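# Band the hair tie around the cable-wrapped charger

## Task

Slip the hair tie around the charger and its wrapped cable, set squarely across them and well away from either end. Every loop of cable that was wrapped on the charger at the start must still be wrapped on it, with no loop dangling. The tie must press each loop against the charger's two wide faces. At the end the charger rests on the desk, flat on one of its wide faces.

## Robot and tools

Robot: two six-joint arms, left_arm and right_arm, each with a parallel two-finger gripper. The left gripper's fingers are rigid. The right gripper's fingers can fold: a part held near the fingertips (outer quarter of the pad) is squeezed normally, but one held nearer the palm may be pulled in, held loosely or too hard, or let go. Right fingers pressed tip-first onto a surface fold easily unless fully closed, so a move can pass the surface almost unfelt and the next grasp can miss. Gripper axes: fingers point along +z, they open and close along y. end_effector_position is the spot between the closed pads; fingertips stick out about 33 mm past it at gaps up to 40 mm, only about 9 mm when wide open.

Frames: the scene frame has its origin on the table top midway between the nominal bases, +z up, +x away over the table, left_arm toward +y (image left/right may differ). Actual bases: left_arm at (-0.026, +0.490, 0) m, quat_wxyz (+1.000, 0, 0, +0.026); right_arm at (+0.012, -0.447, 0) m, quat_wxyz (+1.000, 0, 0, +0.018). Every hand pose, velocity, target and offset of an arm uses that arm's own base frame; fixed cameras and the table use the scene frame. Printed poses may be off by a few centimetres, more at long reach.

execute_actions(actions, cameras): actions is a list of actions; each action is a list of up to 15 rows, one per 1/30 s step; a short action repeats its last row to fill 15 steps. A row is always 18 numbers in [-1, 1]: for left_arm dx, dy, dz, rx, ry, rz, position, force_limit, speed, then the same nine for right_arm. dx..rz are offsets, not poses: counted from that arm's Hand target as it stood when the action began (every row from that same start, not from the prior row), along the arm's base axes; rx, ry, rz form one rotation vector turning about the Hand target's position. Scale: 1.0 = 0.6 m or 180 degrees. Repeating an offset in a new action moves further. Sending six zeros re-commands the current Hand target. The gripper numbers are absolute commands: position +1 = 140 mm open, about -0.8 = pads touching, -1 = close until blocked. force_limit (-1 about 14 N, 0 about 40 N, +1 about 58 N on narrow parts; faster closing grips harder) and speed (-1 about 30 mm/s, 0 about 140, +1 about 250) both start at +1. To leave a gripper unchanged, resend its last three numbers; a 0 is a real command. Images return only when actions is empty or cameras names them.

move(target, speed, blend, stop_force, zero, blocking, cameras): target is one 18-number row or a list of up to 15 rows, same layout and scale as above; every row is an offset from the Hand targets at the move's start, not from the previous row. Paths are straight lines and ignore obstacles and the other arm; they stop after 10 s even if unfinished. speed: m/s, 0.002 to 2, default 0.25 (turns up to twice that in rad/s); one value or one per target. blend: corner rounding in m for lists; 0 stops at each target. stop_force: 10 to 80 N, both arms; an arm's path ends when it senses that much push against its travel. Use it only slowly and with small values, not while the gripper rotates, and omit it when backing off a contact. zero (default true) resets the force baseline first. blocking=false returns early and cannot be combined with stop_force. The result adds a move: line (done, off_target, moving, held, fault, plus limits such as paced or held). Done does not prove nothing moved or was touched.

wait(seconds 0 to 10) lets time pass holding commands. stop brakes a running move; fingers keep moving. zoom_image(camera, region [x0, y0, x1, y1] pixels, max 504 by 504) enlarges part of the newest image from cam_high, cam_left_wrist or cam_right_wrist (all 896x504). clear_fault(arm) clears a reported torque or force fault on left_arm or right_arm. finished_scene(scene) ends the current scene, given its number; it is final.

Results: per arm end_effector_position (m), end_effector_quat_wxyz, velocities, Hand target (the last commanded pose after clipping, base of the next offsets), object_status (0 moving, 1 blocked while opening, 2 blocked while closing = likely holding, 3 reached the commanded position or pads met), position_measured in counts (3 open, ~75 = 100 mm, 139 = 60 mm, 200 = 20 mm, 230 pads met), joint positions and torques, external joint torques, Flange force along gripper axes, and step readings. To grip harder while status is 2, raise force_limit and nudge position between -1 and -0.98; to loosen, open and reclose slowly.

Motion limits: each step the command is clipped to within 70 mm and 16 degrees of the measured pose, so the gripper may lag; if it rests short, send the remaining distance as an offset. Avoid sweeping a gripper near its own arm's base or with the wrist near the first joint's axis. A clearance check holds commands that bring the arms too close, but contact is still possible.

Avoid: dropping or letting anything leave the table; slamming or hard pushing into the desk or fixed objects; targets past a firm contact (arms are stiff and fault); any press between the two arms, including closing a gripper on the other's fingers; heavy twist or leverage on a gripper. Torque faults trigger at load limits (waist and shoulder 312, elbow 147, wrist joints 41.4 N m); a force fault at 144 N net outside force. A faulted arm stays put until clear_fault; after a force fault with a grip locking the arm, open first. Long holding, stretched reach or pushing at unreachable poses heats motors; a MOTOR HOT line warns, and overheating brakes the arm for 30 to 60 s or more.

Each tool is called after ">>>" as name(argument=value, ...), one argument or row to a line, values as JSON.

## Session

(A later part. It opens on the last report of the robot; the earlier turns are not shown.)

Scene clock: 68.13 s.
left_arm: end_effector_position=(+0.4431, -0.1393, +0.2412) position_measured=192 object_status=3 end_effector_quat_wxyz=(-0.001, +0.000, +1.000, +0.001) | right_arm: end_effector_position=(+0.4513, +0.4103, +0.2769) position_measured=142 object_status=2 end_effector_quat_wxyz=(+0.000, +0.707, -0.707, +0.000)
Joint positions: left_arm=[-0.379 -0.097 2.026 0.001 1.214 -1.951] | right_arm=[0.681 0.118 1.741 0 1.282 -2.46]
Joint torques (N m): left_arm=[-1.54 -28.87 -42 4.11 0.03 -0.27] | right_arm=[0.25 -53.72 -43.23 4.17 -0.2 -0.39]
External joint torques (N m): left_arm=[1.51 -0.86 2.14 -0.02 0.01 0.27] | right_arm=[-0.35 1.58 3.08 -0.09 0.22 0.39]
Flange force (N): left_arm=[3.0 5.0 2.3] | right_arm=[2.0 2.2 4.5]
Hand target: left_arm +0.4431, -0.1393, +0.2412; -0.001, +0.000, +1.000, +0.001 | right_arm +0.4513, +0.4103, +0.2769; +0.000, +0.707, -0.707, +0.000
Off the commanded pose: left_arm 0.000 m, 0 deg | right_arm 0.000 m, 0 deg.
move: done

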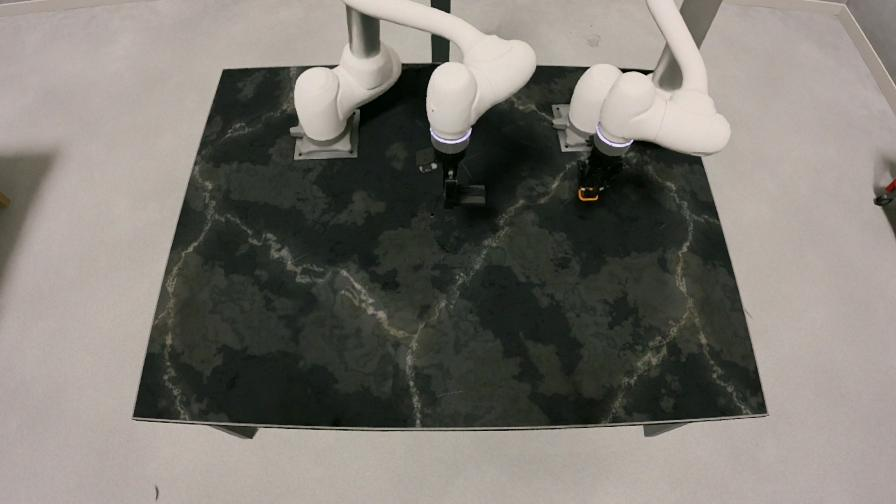

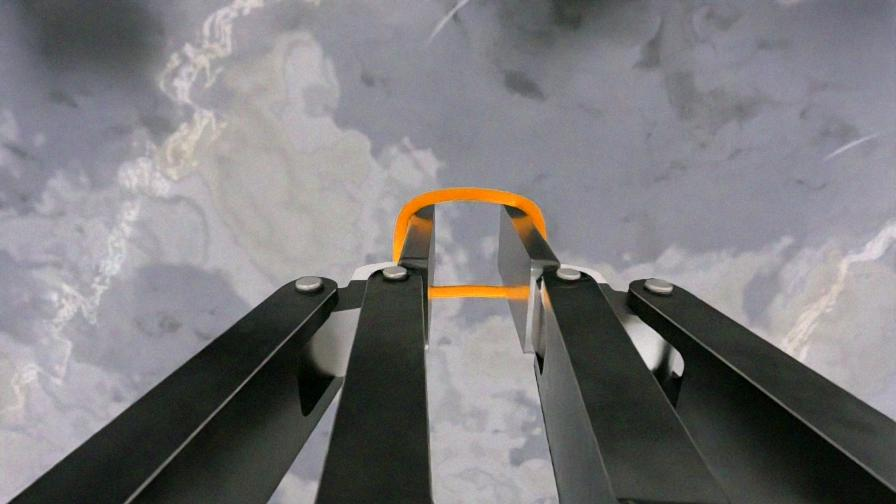

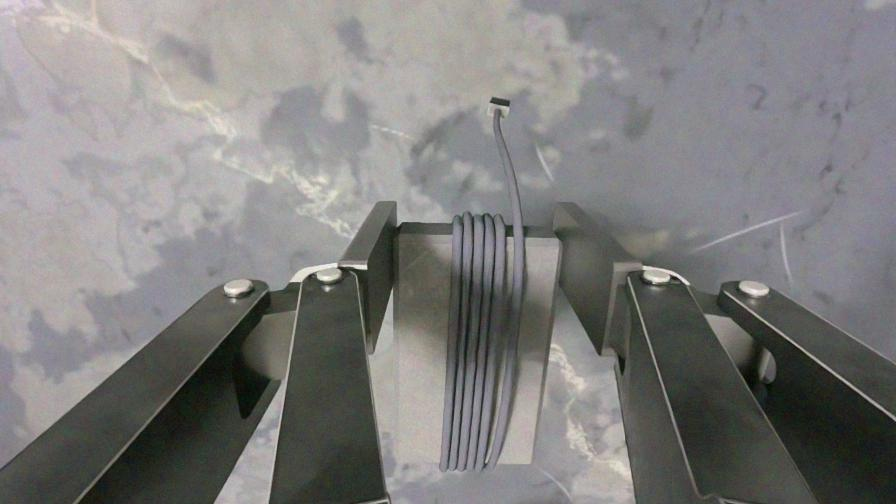

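>>> move(
  target=[0.008,-0.235,0.02,-0.385,0.385,0.385,-0.5,1,-1,0,0,0,0,0,0,-1,0,-1],
  speed=0.3,
  cameras=["all"],
)

Scene clock: 72.47 s.
left_arm: end_effector_position=(+0.4479, -0.2803, +0.2532) position_measured=192 object_status=3 end_effector_quat_wxyz=(+0.501, +0.500, -0.500, +0.500) | right_arm: end_effector_position=(+0.4513, +0.4103, +0.2769) position_measured=142 object_status=2 end_effector_quat_wxyz=(+0.000, +0.707, -0.707, +0.000)
Joint positions: left_arm=[0.039 0.302 2.345 -1.536 1.591 -2.066] | right_arm=[0.681 0.118 1.741 0 1.282 -2.46]
Joint torques (N m): left_arm=[-1.61 -46.05 -18.53 -1.03 2.5 -0.23] | right_arm=[0.26 -53.97 -43.13 4.23 -0.17 -0.35]
External joint torques (N m): left_arm=[1.56 -1.26 2.31 -0.23 -0.03 0.23] | right_arm=[-0.35 1.35 2.83 -0.13 0.19 0.35]
Flange force (N): left_arm=[1.0 5.8 -2.3] | right_arm=[1.9 2.1 4.1]
Hand target: left_arm +0.4479, -0.2803, +0.2532; +0.501, +0.500, -0.500, +0.500 | right_arm +0.4513, +0.4103, +0.2769; +0.000, +0.707, -0.707, +0.000
Off the commanded pose: left_arm 0.000 m, 0 deg | right_arm 0.000 m, 0 deg.
move: done

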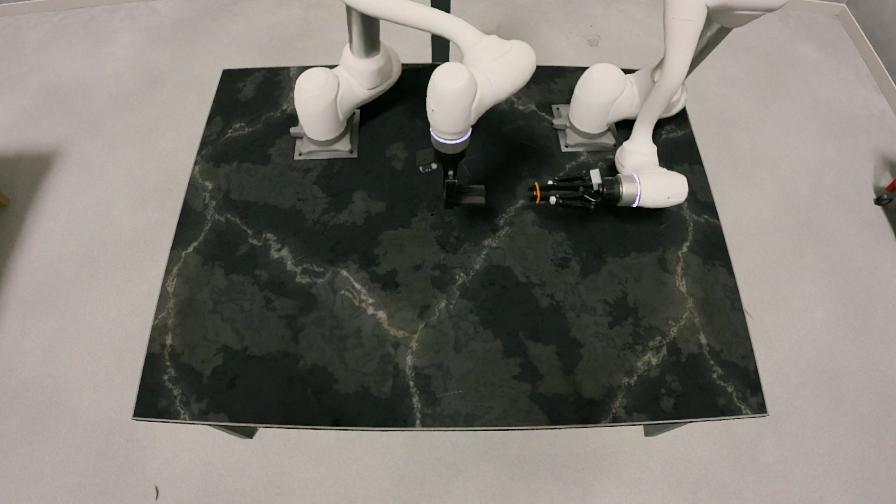

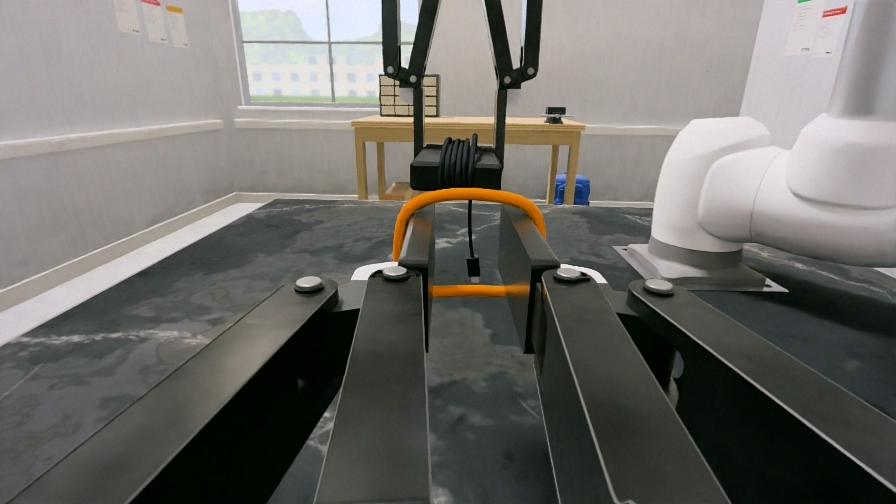

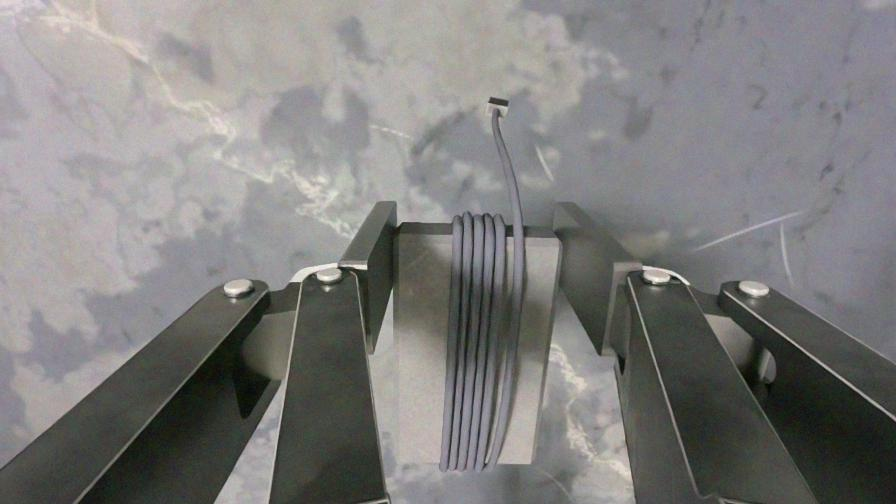

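>>> move(
  target=[0,0,0,0,0,0,-0.02,1,-1,0,0,0,0,0,0,-1,0,-1],
)

>>> wait(
  seconds=1,
  cameras=["cam_left_wrist","cam_high"],
)

>>> zoom_image(
  camera="cam_left_wrist",
  region=[320, 90, 620, 370],
)

>>> zoom_image(
  camera="cam_high",
  region=[420, 140, 640, 240],
)

Scene clock: 74.17 s.
left_arm: end_effector_position=(+0.4479, -0.2803, +0.2532) position_measured=132 object_status=0 end_effector_quat_wxyz=(+0.501, +0.500, -0.500, +0.500) | right_arm: end_effector_position=(+0.4513, +0.4103, +0.2769) position_measured=142 object_status=2 end_effector_quat_wxyz=(+0.000, +0.707, -0.707, +0.000)
Joint positions: left_arm=[0.039 0.302 2.345 -1.536 1.591 -2.066] | right_arm=[0.681 0.118 1.741 0 1.282 -2.46]
Joint torques (N m): left_arm=[-1.88 -45.89 -18.25 -1.07 2.41 -0.18] | right_arm=[0.58 -53.7 -43.05 4.23 -0.19 -0.25]
External joint torques (N m): left_arm=[1.91 -1.87 1.96 -0.19 0.07 0.18] | right_arm=[-0.65 1.62 2.87 -0.14 0.21 0.25]
Flange force (N): left_arm=[2.5 5.8 -3.3] | right_arm=[2.2 1.5 4.2]
Hand target: left_arm +0.4479, -0.2803, +0.2532; +0.501, +0.500, -0.500, +0.500 | right_arm +0.4513, +0.4103, +0.2769; +0.000, +0.707, -0.707, +0.000
Off the commanded pose: left_arm 0.000 m, 0 deg | right_arm 0.000 m, 0 deg.
move: done

Scene clock: 75.17 s.
left_arm: end_effector_position=(+0.4479, -0.2803, +0.2532) position_measured=132 object_status=3 end_effector_quat_wxyz=(+0.501, +0.500, -0.500, +0.500) | right_arm: end_effector_position=(+0.4513, +0.4103, +0.2769) position_measured=142 object_status=2 end_effector_quat_wxyz=(+0.000, +0.707, -0.707, +0.000)
Joint positions: left_arm=[0.039 0.302 2.345 -1.536 1.591 -2.066] | right_arm=[0.681 0.118 1.741 0 1.282 -2.46]
Joint torques (N m): left_arm=[-1.41 -45.91 -18.44 -0.99 2.44 -0.24] | right_arm=[0.39 -53.88 -43 4.19 -0.21 -0.3]
External joint torques (N m): left_arm=[1.45 -1.55 2.16 -0.27 0.02 0.24] | right_arm=[-0.38 1.39 2.78 -0.09 0.23 0.3]
Flange force (N): left_arm=[1.6 5.8 -2.1] | right_arm=[1.9 1.9 3.9]
Hand target: left_arm +0.4479, -0.2803, +0.2532; +0.501, +0.500, -0.500, +0.500 | right_arm +0.4513, +0.4103, +0.2769; +0.000, +0.707, -0.707, +0.000
Tool commands: left_gripper/position=-0.02 left_gripper/force_limit=+1.0 left_gripper/speed=-1.0 right_gripper/position=-1.0 right_gripper/force_limit=+0.0 right_gripper/speed=-1.0
Off the commanded pose: left_arm 0.000 m, 0 deg | right_arm 0.000 m, 0 deg.
wait: 1.00 s; at rest by 0.17 s
Images, in order (width x height): cam_high 896x504, cam_left_wrist 896x504.

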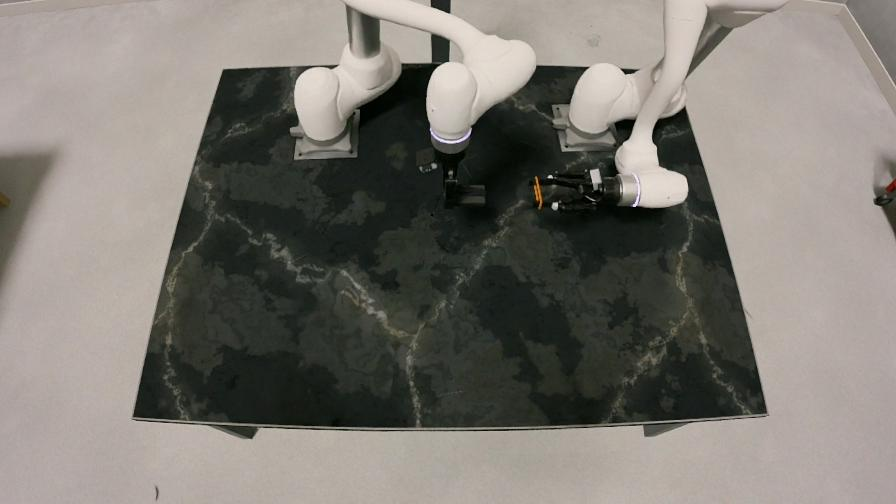

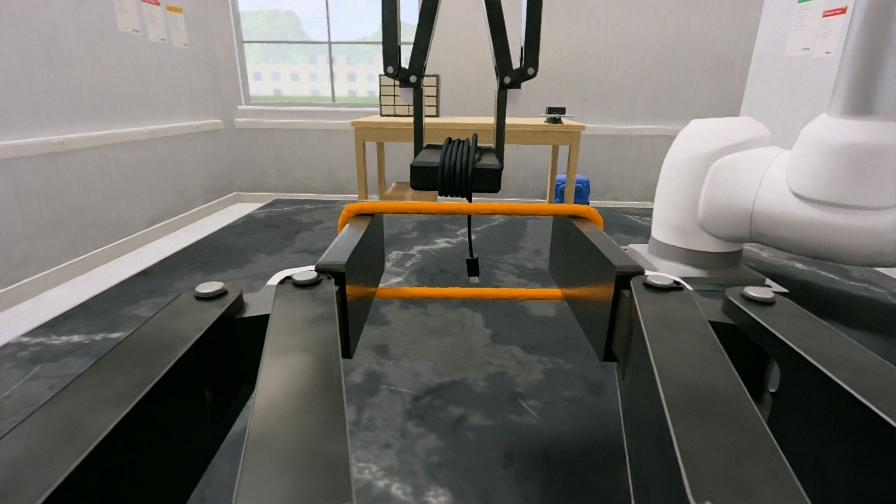

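Scaled by 1.680.

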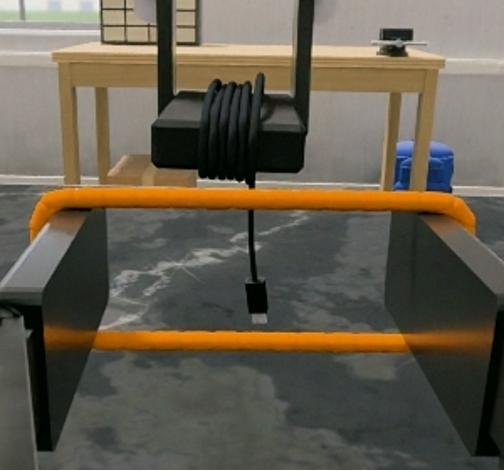

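Scaled by 2.291.

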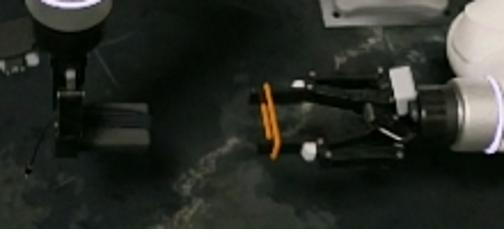

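>>> move(
  target=[0,-0.183,0,0,0,0,-0.02,1,-1,0,0,0,0,0,0,-1,0,-1],
  speed=0.12,
  cameras=["all"],
)

>>> zoom_image(
  camera="cam_left_wrist",
  region=[320, 90, 620, 370],
)

>>> zoom_image(
  camera="cam_right_wrist",
  region=[300, 200, 640, 504],
)

Scene clock: 76.77 s.
left_arm: end_effector_position=(+0.4479, -0.3901, +0.2532) position_measured=132 object_status=3 end_effector_quat_wxyz=(+0.501, +0.500, -0.500, +0.500) | right_arm: end_effector_position=(+0.4513, +0.4103, +0.2769) position_measured=142 object_status=2 end_effector_quat_wxyz=(+0.000, +0.707, -0.707, +0.000)
Joint positions: left_arm=[-0.204 0.302 2.343 -1.751 1.476 -2.058] | right_arm=[0.681 0.118 1.741 0 1.282 -2.46]
Joint torques (N m): left_arm=[-1.37 -46.76 -19.17 -1.44 2.43 -0.24] | right_arm=[0.58 -53.86 -42.8 4.12 -0.2 -0.25]
External joint torques (N m): left_arm=[1.36 -1.46 2.16 -0.23 0.04 0.24] | right_arm=[-0.81 1.61 2.59 -0.03 0.22 0.25]
Flange force (N): left_arm=[1.4 5.1 -3.2] | right_arm=[2.1 0.9 3.8]
Hand target: left_arm +0.4479, -0.3901, +0.2532; +0.501, +0.500, -0.500, +0.500 | right_arm +0.4513, +0.4103, +0.2769; +0.000, +0.707, -0.707, +0.000
Off the commanded pose: left_arm 0.000 m, 0 deg | right_arm 0.000 m, 0 deg.
move: done

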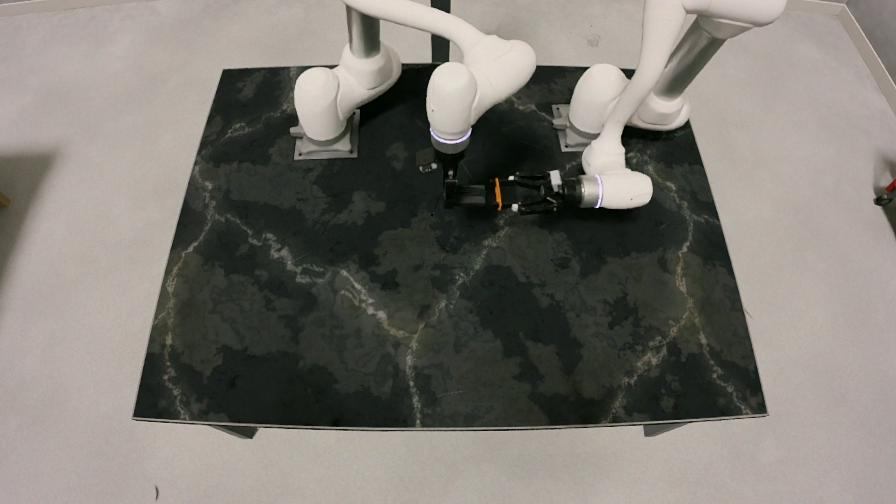

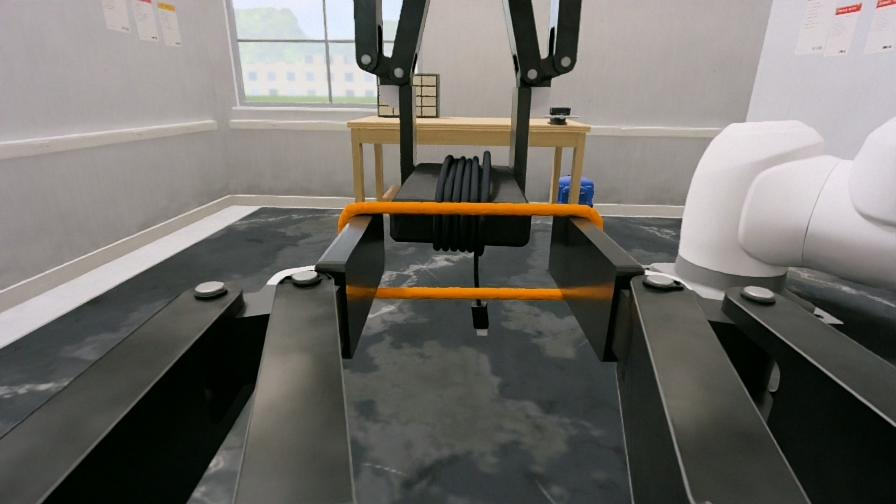

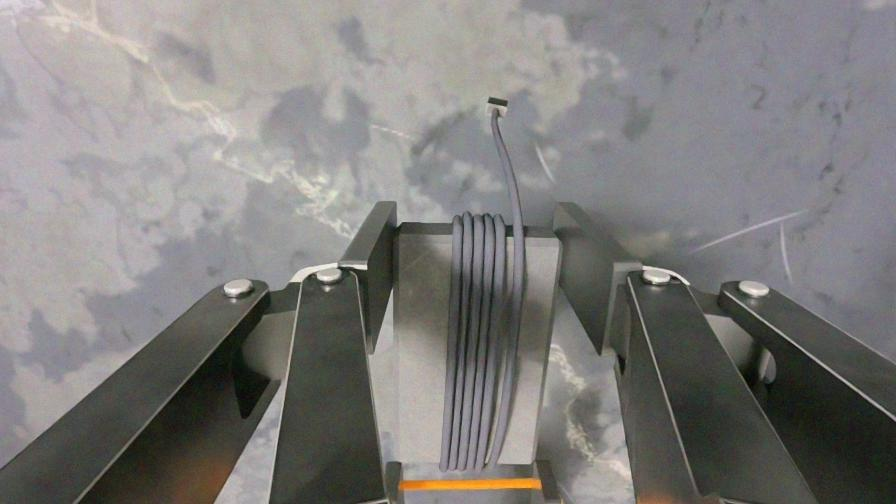

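Scaled by 1.680.

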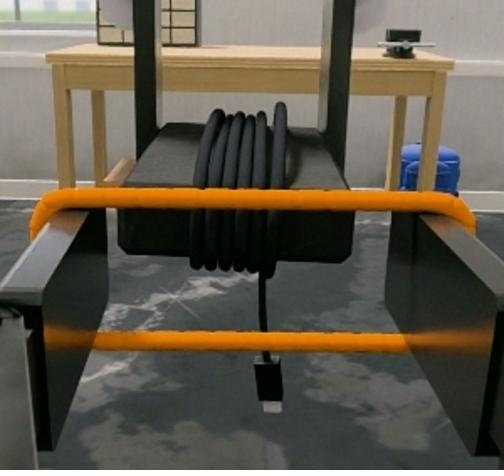

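Scaled by 1.482.

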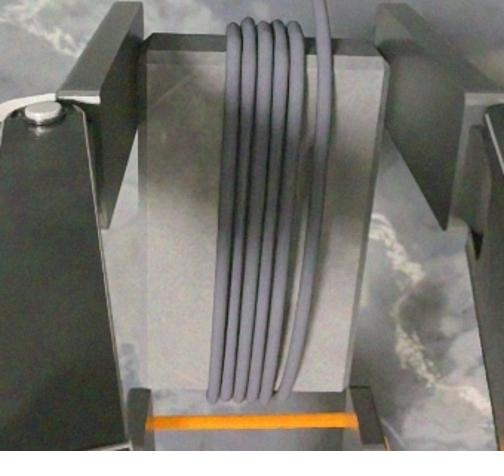

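>>> move(
  target=[
    [0.0035,0,0.0125,0,0,0,-0.02,1,-1,0,0,0,0,0,0,-1,0,-1],
    [0.0035,-0.03,0.0125,0,0,0,-0.02,1,-1,0,0,0,0,0,0,-1,0,-1],
  ],
  speed=0.05,
  cameras=["all"],
)

>>> zoom_image(
  camera="cam_left_wrist",
  region=[320, 130, 620, 370],
)

>>> zoom_image(
  camera="cam_right_wrist",
  region=[300, 200, 640, 504],
)

Scene clock: 78.27 s.
left_arm: end_effector_position=(+0.4500, -0.4081, +0.2607) position_measured=132 object_status=3 end_effector_quat_wxyz=(+0.501, +0.500, -0.500, +0.500) | right_arm: end_effector_position=(+0.4513, +0.4103, +0.2769) position_measured=142 object_status=2 end_effector_quat_wxyz=(+0.000, +0.707, -0.707, +0.000)
Joint positions: left_arm=[-0.242 0.293 2.332 -1.782 1.454 -2.076] | right_arm=[0.681 0.118 1.741 0 1.282 -2.46]
Joint torques (N m): left_arm=[-2.07 -46.72 -20.12 -1.59 2.5 -0.24] | right_arm=[0.7 -54.55 -43.13 4.22 -0.16 -0.29]
External joint torques (N m): left_arm=[2.15 -1.67 2.12 -0.2 -0.05 0.24] | right_arm=[-0.69 2.14 2.87 -0.12 0.18 0.29]
Flange force (N): left_arm=[1.8 4.8 -5.1] | right_arm=[1.7 0.9 4.5]
Hand target: left_arm +0.4500, -0.4081, +0.2607; +0.501, +0.500, -0.500, +0.500 | right_arm +0.4513, +0.4103, +0.2769; +0.000, +0.707, -0.707, +0.000
Off the commanded pose: left_arm 0.000 m, 0 deg | right_arm 0.000 m, 0 deg.
move: done

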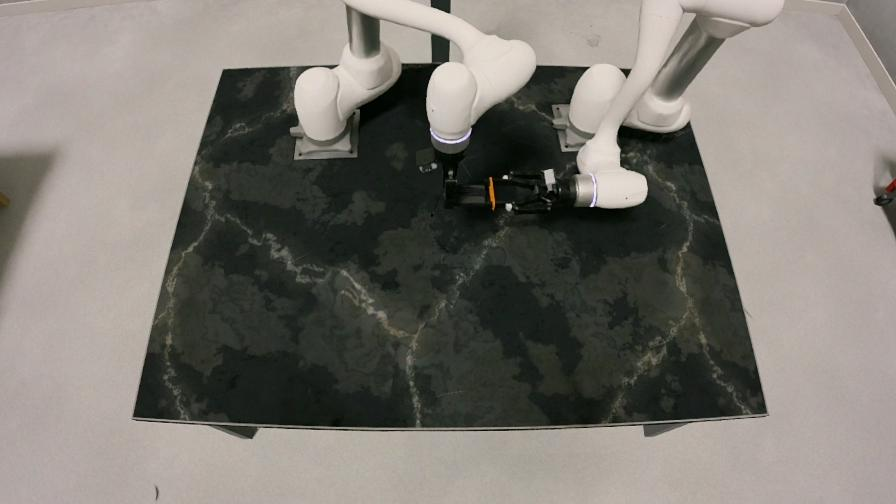

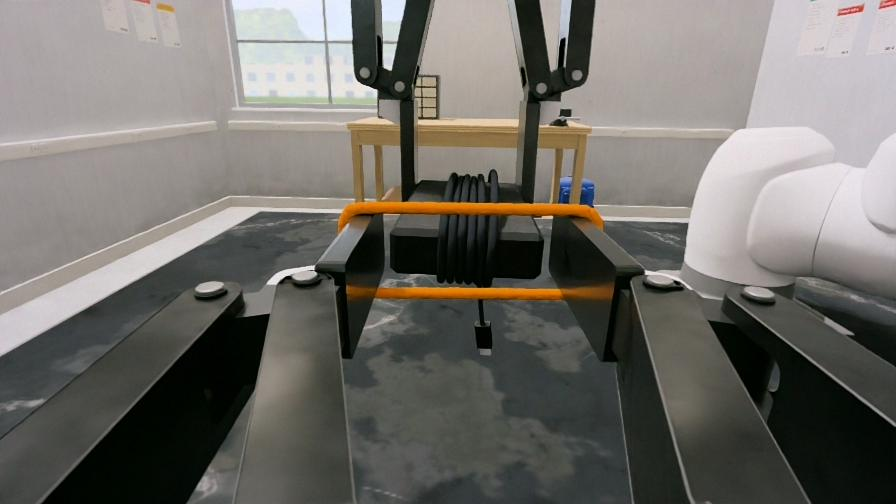

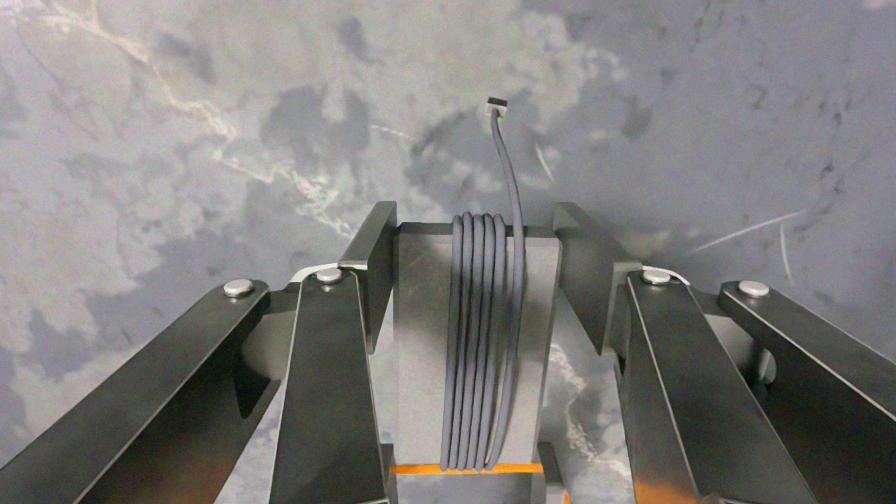

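Scaled by 1.680.

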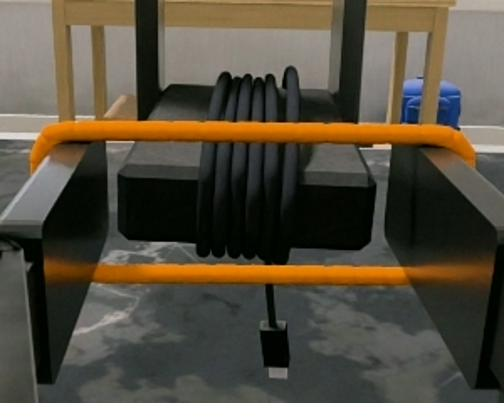

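Scaled by 1.482.

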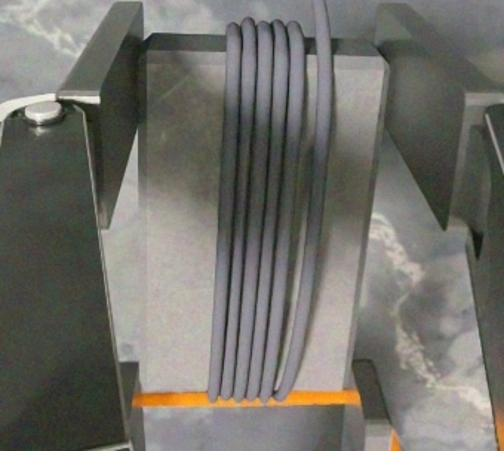

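>>> move(
  target=[
    [0,0,-0.0067,0,0,0,-0.02,1,-1,0,0,0,0,0,0,-1,0,-1],
    [0,-0.04,-0.0067,0,0,0,-0.02,1,-1,0,0,0,0,0,0,-1,0,-1],
  ],
  speed=0.05,
  cameras=["cam_left_wrist","cam_right_wrist"],
)

>>> zoom_image(
  camera="cam_left_wrist",
  region=[320, 130, 620, 370],
)

>>> zoom_image(
  camera="cam_right_wrist",
  region=[300, 200, 640, 504],
)

Scene clock: 79.90 s.
left_arm: end_effector_position=(+0.4500, -0.4321, +0.2566) position_measured=132 object_status=3 end_effector_quat_wxyz=(+0.501, +0.500, -0.500, +0.500) | right_arm: end_effector_position=(+0.4513, +0.4103, +0.2769) position_measured=142 object_status=2 end_effector_quat_wxyz=(+0.000, +0.707, -0.707, +0.000)
Joint positions: left_arm=[-0.293 0.306 2.325 -1.828 1.431 -2.064] | right_arm=[0.681 0.118 1.741 0 1.282 -2.46]
Joint torques (N m): left_arm=[-2.2 -48.49 -20.69 -1.85 2.88 -0.24] | right_arm=[1.41 -52.91 -43.18 4.59 -0.47 -0.29]
External joint torques (N m): left_arm=[2.18 -1.1 2.75 0 -0.41 0.23] | right_arm=[-1.31 0.65 2.98 -0.49 0.49 0.29]
Flange force (N): left_arm=[0.7 5.0 -5.4] | right_arm=[4.1 2.0 3.4]
Hand target: left_arm +0.4500, -0.4321, +0.2566; +0.501, +0.500, -0.500, +0.500 | right_arm +0.4513, +0.4103, +0.2769; +0.000, +0.707, -0.707, +0.000
Off the commanded pose: left_arm 0.000 m, 0 deg | right_arm 0.000 m, 0 deg.
move: done
Images, in order (width x height): cam_left_wrist 896x504, cam_right_wrist 896x504.

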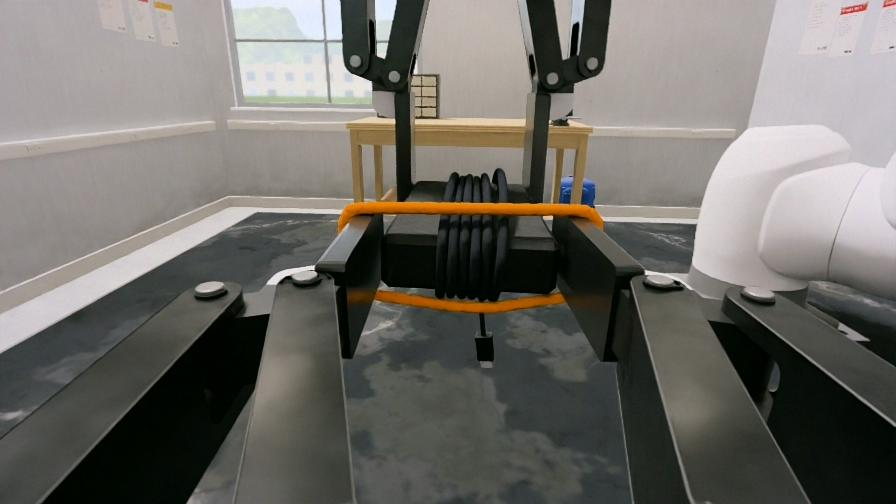

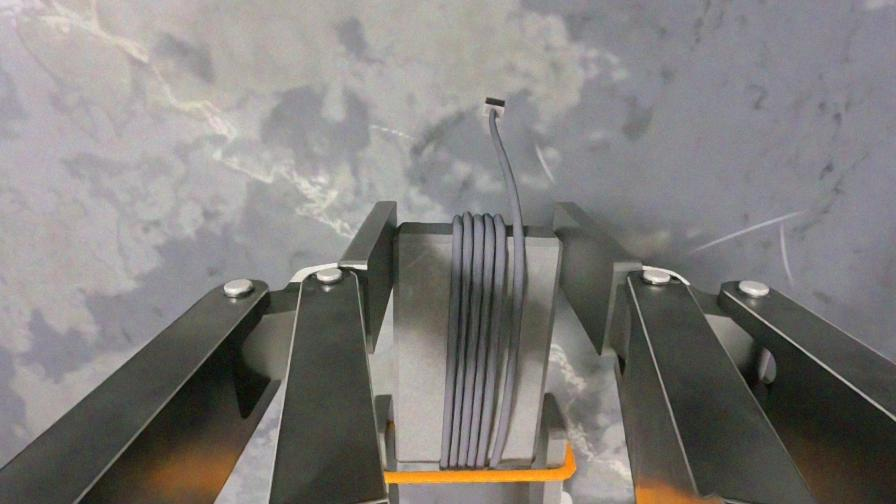

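Scaled by 1.680.

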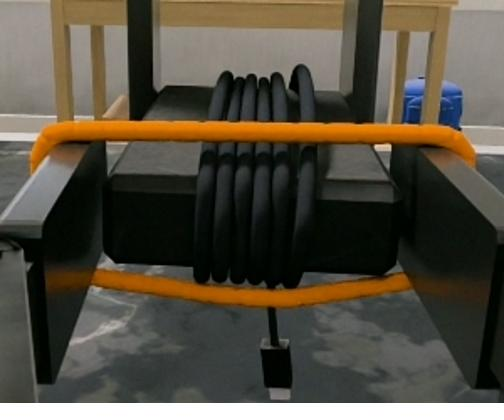

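Scaled by 1.482.

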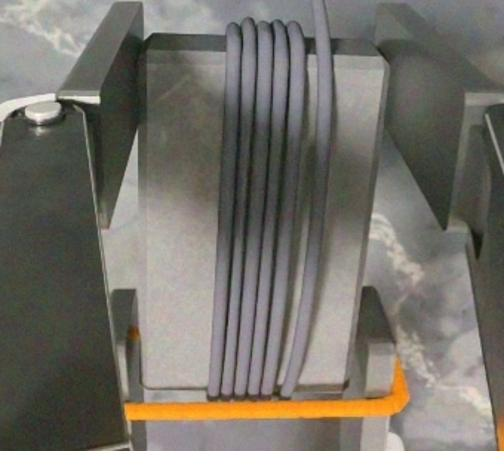

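>>> move(
  target=[
    [0,-0.025,-0.0025,0,0,0,-0.02,1,-1,0,0,0,0,0,0,-1,0,-1],
  ],
  speed=0.05,
  cameras=["cam_left_wrist","cam_right_wrist"],
)

>>> zoom_image(
  camera="cam_left_wrist",
  region=[320, 130, 620, 370],
)

>>> zoom_image(
  camera="cam_right_wrist",
  region=[300, 200, 640, 504],
)

Scene clock: 80.83 s.
left_arm: end_effector_position=(+0.4500, -0.4471, +0.2552) position_measured=132 object_status=3 end_effector_quat_wxyz=(+0.501, +0.500, -0.500, +0.500) | right_arm: end_effector_position=(+0.4513, +0.4103, +0.2770) position_measured=142 object_status=2 end_effector_quat_wxyz=(+0.000, +0.707, -0.707, +0.000)
Joint positions: left_arm=[-0.323 0.312 2.319 -1.855 1.417 -2.059] | right_arm=[0.681 0.118 1.741 0 1.282 -2.46]
Joint torques (N m): left_arm=[-2.67 -48.71 -20.59 -1.69 2.73 -0.19] | right_arm=[0.8 -53.41 -43.08 4.43 -0.34 -0.35]
External joint torques (N m): left_arm=[2.66 -1.31 2.61 -0.2 -0.26 0.19] | right_arm=[-0.7 1.12 2.96 -0.34 0.36 0.35]
Flange force (N): left_arm=[1.2 4.5 -6.3] | right_arm=[2.8 2.2 3.8]
Hand target: left_arm +0.4500, -0.4471, +0.2551; +0.501, +0.500, -0.500, +0.500 | right_arm +0.4513, +0.4103, +0.2769; +0.000, +0.707, -0.707, +0.000
Off the commanded pose: left_arm 0.000 m, 0 deg | right_arm 0.000 m, 0 deg.
move: done
Images, in order (width x height): cam_left_wrist 896x504, cam_right_wrist 896x504.

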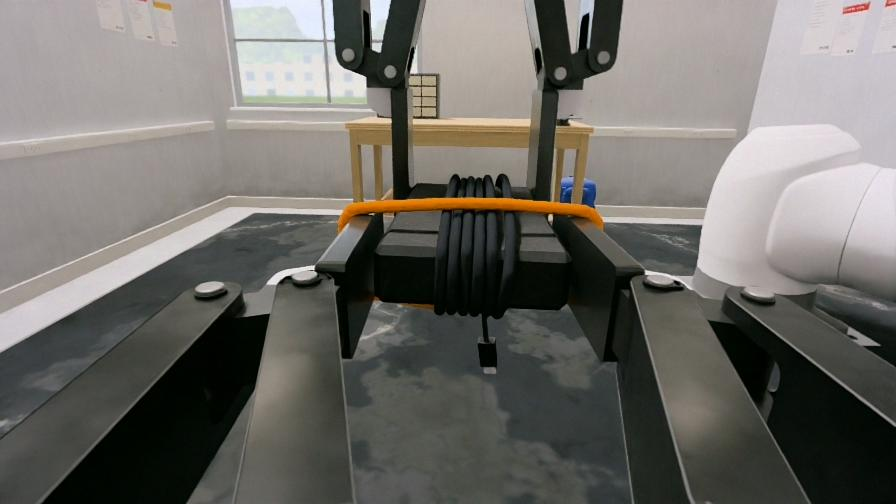

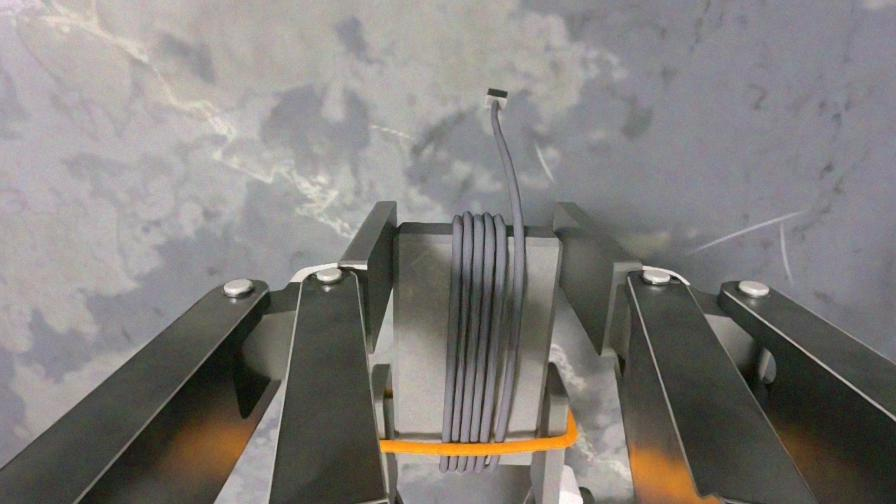

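Scaled by 1.680.

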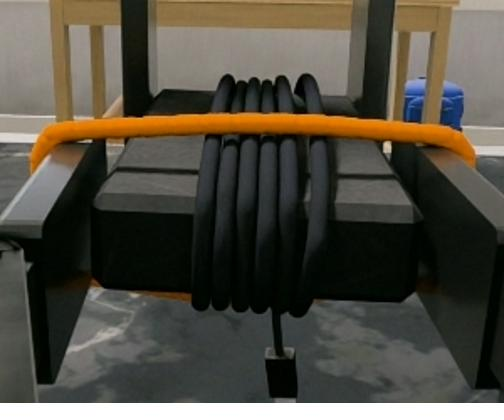

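Scaled by 1.482.

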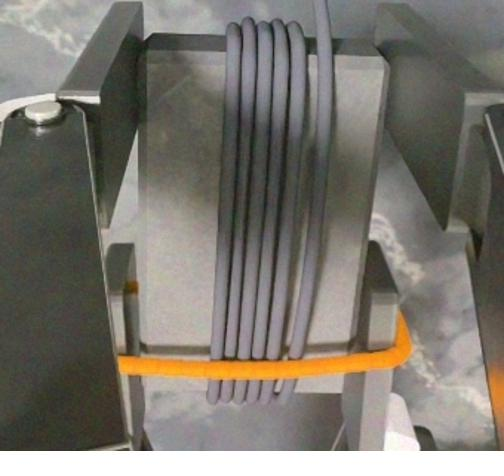

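>>> move(
  target=[
    [0,-0.053,0,0,0,0,-0.02,1,-1,0,0,0,0,0,0,-1,0,-1],
  ],
  speed=0.03,
  stop_force=25,
  cameras=["cam_left_wrist","cam_right_wrist"],
)

>>> zoom_image(
  camera="cam_left_wrist",
  region=[320, 130, 620, 370],
)

>>> zoom_image(
  camera="cam_right_wrist",
  region=[300, 200, 640, 504],
)

Scene clock: 82.87 s.
left_arm: end_effector_position=(+0.4500, -0.4789, +0.2551) position_measured=132 object_status=3 end_effector_quat_wxyz=(+0.501, +0.500, -0.500, +0.500) | right_arm: end_effector_position=(+0.4513, +0.4103, +0.2770) position_measured=142 object_status=2 end_effector_quat_wxyz=(+0.000, +0.707, -0.707, +0.000)
Joint positions: left_arm=[-0.387 0.322 2.303 -1.911 1.385 -2.056] | right_arm=[0.681 0.118 1.741 0 1.282 -2.46]
Joint torques (N m): left_arm=[0.66 -49.1 -26.11 -4.89 0.85 -0.2] | right_arm=[6.79 -53.84 -40.77 7.55 1.12 -0.47]
External joint torques (N m): left_arm=[-0.61 -2.54 7.62 2.89 1.62 0.19] | right_arm=[-6.75 1.25 0.57 -3.45 -1.1 0.47]
Flange force (N): left_arm=[1.3 13.9 -10.5] | right_arm=[7.5 -7.0 3.3]
Hand target: left_arm +0.4500, -0.4789, +0.2551; +0.501, +0.500, -0.500, +0.500 | right_arm +0.4513, +0.4103, +0.2769; +0.000, +0.707, -0.707, +0.000
Off the commanded pose: left_arm 0.000 m, 0 deg | right_arm 0.000 m, 0 deg.
move: done
Images, in order (width x height): cam_left_wrist 896x504, cam_right_wrist 896x504.

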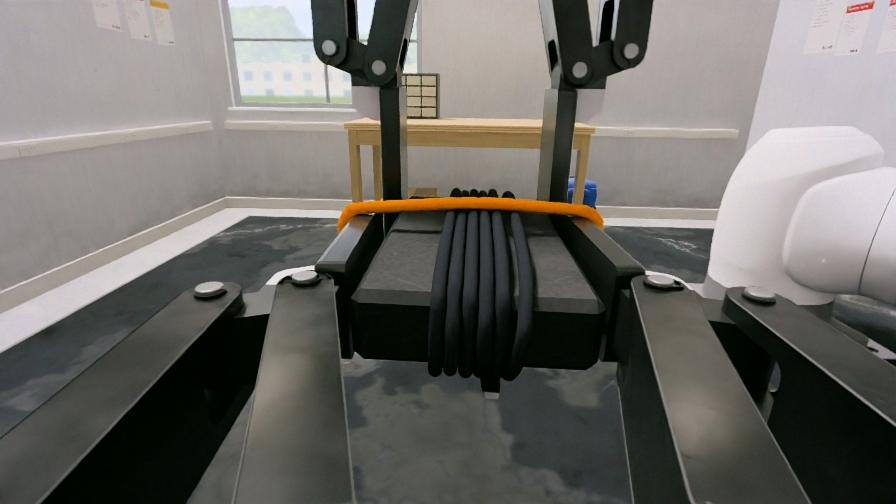

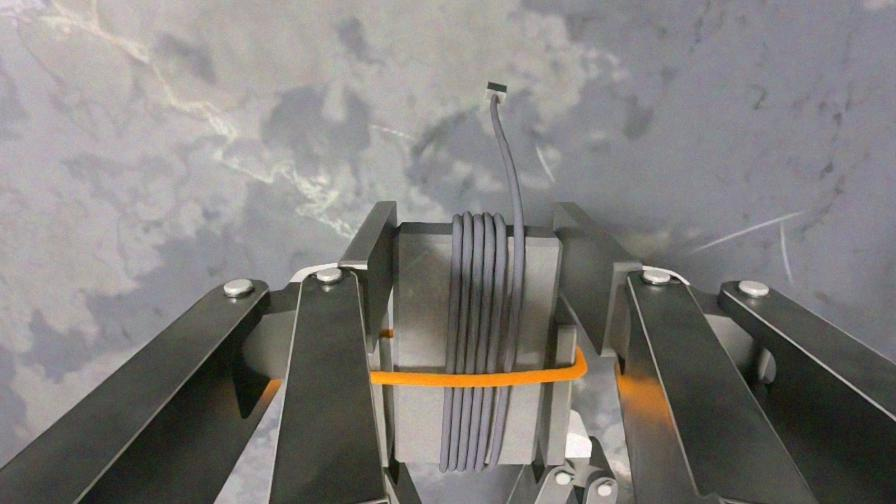

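Scaled by 1.680.

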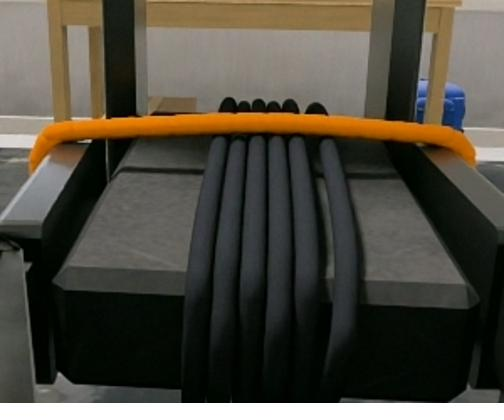

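Scaled by 1.482.

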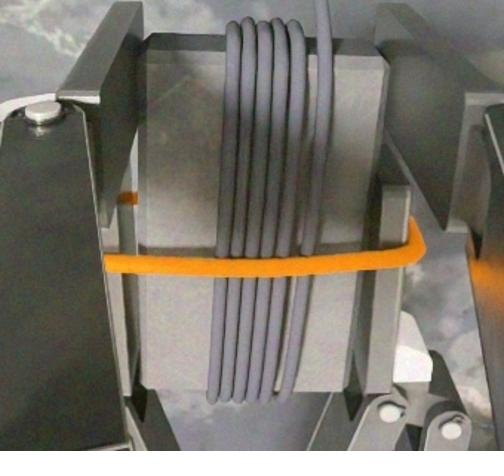

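>>> move(
  target=[0,0,0,0,0,0,-0.07,-1,-1,0,0,0,0,0,0,-1,0,-1],
)

>>> move(
  target=[0,0.02,0,0,0,0,-0.07,-1,-1,0,0,0,0,0,0,-1,0,-1],
  speed=0.02,
  cameras=["cam_left_wrist","cam_right_wrist"],
)

>>> zoom_image(
  camera="cam_right_wrist",
  region=[300, 200, 640, 504],
)

Scene clock: 83.57 s.
left_arm: end_effector_position=(+0.4500, -0.4789, +0.2551) position_measured=135 object_status=2 end_effector_quat_wxyz=(+0.501, +0.500, -0.500, +0.500) | right_arm: end_effector_position=(+0.4513, +0.4102, +0.2770) position_measured=142 object_status=2 end_effector_quat_wxyz=(+0.000, +0.707, -0.707, +0.000)
Joint positions: left_arm=[-0.387 0.322 2.303 -1.911 1.385 -2.056] | right_arm=[0.681 0.118 1.741 0 1.282 -2.46]
Joint torques (N m): left_arm=[4.19 -47.31 -33.5 -9.26 -1.84 -0.24] | right_arm=[15.95 -54.75 -38.28 12.47 2.85 -0.32]
External joint torques (N m): left_arm=[-4.1 -4.26 15.04 7.27 4.31 0.24] | right_arm=[-15.85 2.54 -1.91 -8.37 -2.84 0.32]
Flange force (N): left_arm=[1.2 27.4 -18.7] | right_arm=[15.2 -21.1 3.7]
Hand target: left_arm +0.4500, -0.4789, +0.2551; +0.501, +0.500, -0.500, +0.500 | right_arm +0.4513, +0.4103, +0.2769; +0.000, +0.707, -0.707, +0.000
Off the commanded pose: left_arm 0.000 m, 0 deg | right_arm 0.000 m, 0 deg.
move: done

Scene clock: 84.43 s.
left_arm: end_effector_position=(+0.4500, -0.4669, +0.2551) position_measured=135 object_status=2 end_effector_quat_wxyz=(+0.501, +0.500, -0.500, +0.500) | right_arm: end_effector_position=(+0.4513, +0.4103, +0.2770) position_measured=142 object_status=2 end_effector_quat_wxyz=(+0.000, +0.707, -0.707, +0.000)
Joint positions: left_arm=[-0.364 0.318 2.31 -1.891 1.397 -2.057] | right_arm=[0.681 0.118 1.741 0 1.282 -2.46]
Joint torques (N m): left_arm=[11.75 -48.66 -24.31 -6.27 -0.03 -0.23] | right_arm=[0.09 -55.4 -32.29 3.21 6.51 -0.63]
External joint torques (N m): left_arm=[-11.8 -2.3 6.03 4.3 2.5 0.23] | right_arm=[-0.06 3.27 -7.84 0.88 -6.49 0.63]
Flange force (N): left_arm=[1.3 18.3 9.7] | right_arm=[-12.7 -12.5 2.7]
Hand target: left_arm +0.4500, -0.4669, +0.2551; +0.501, +0.500, -0.500, +0.500 | right_arm +0.4513, +0.4103, +0.2769; +0.000, +0.707, -0.707, +0.000
Off the commanded pose: left_arm 0.000 m, 0 deg | right_arm 0.000 m, 0 deg.
move: done
Images, in order (width x height): cam_left_wrist 896x504, cam_right_wrist 896x504.

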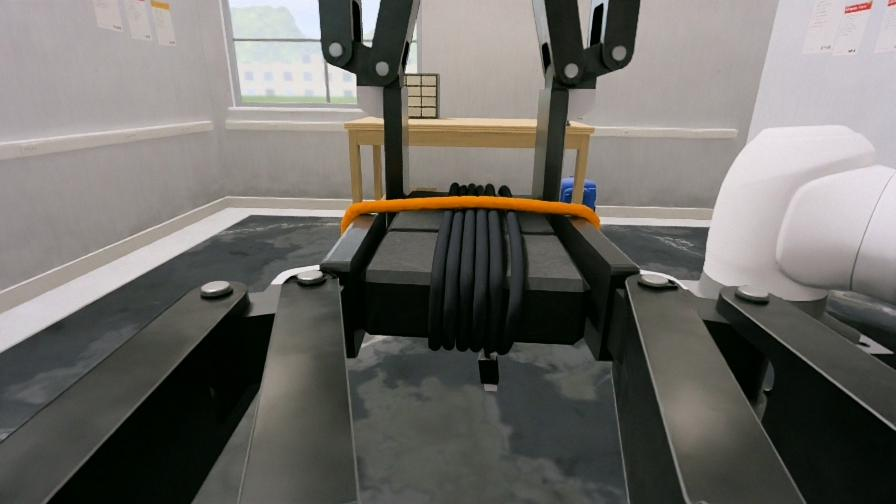

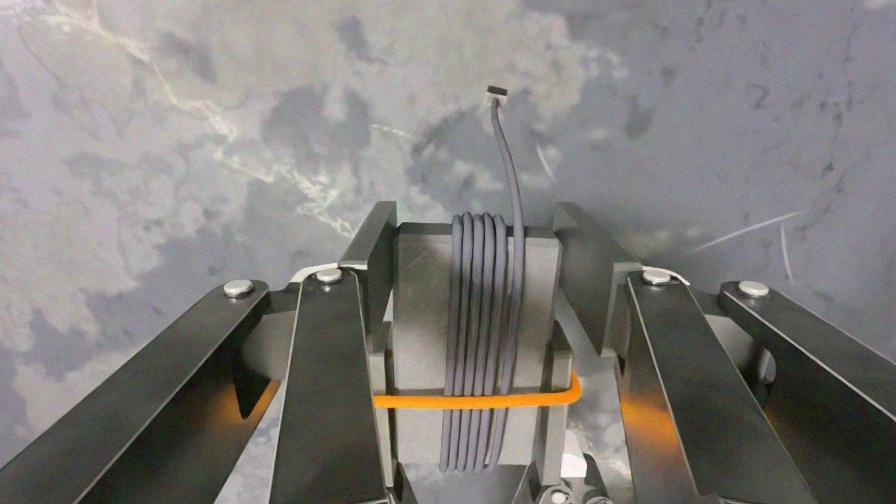

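Scaled by 1.482.

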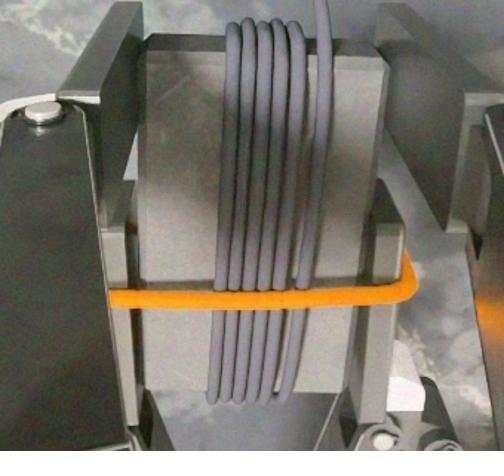

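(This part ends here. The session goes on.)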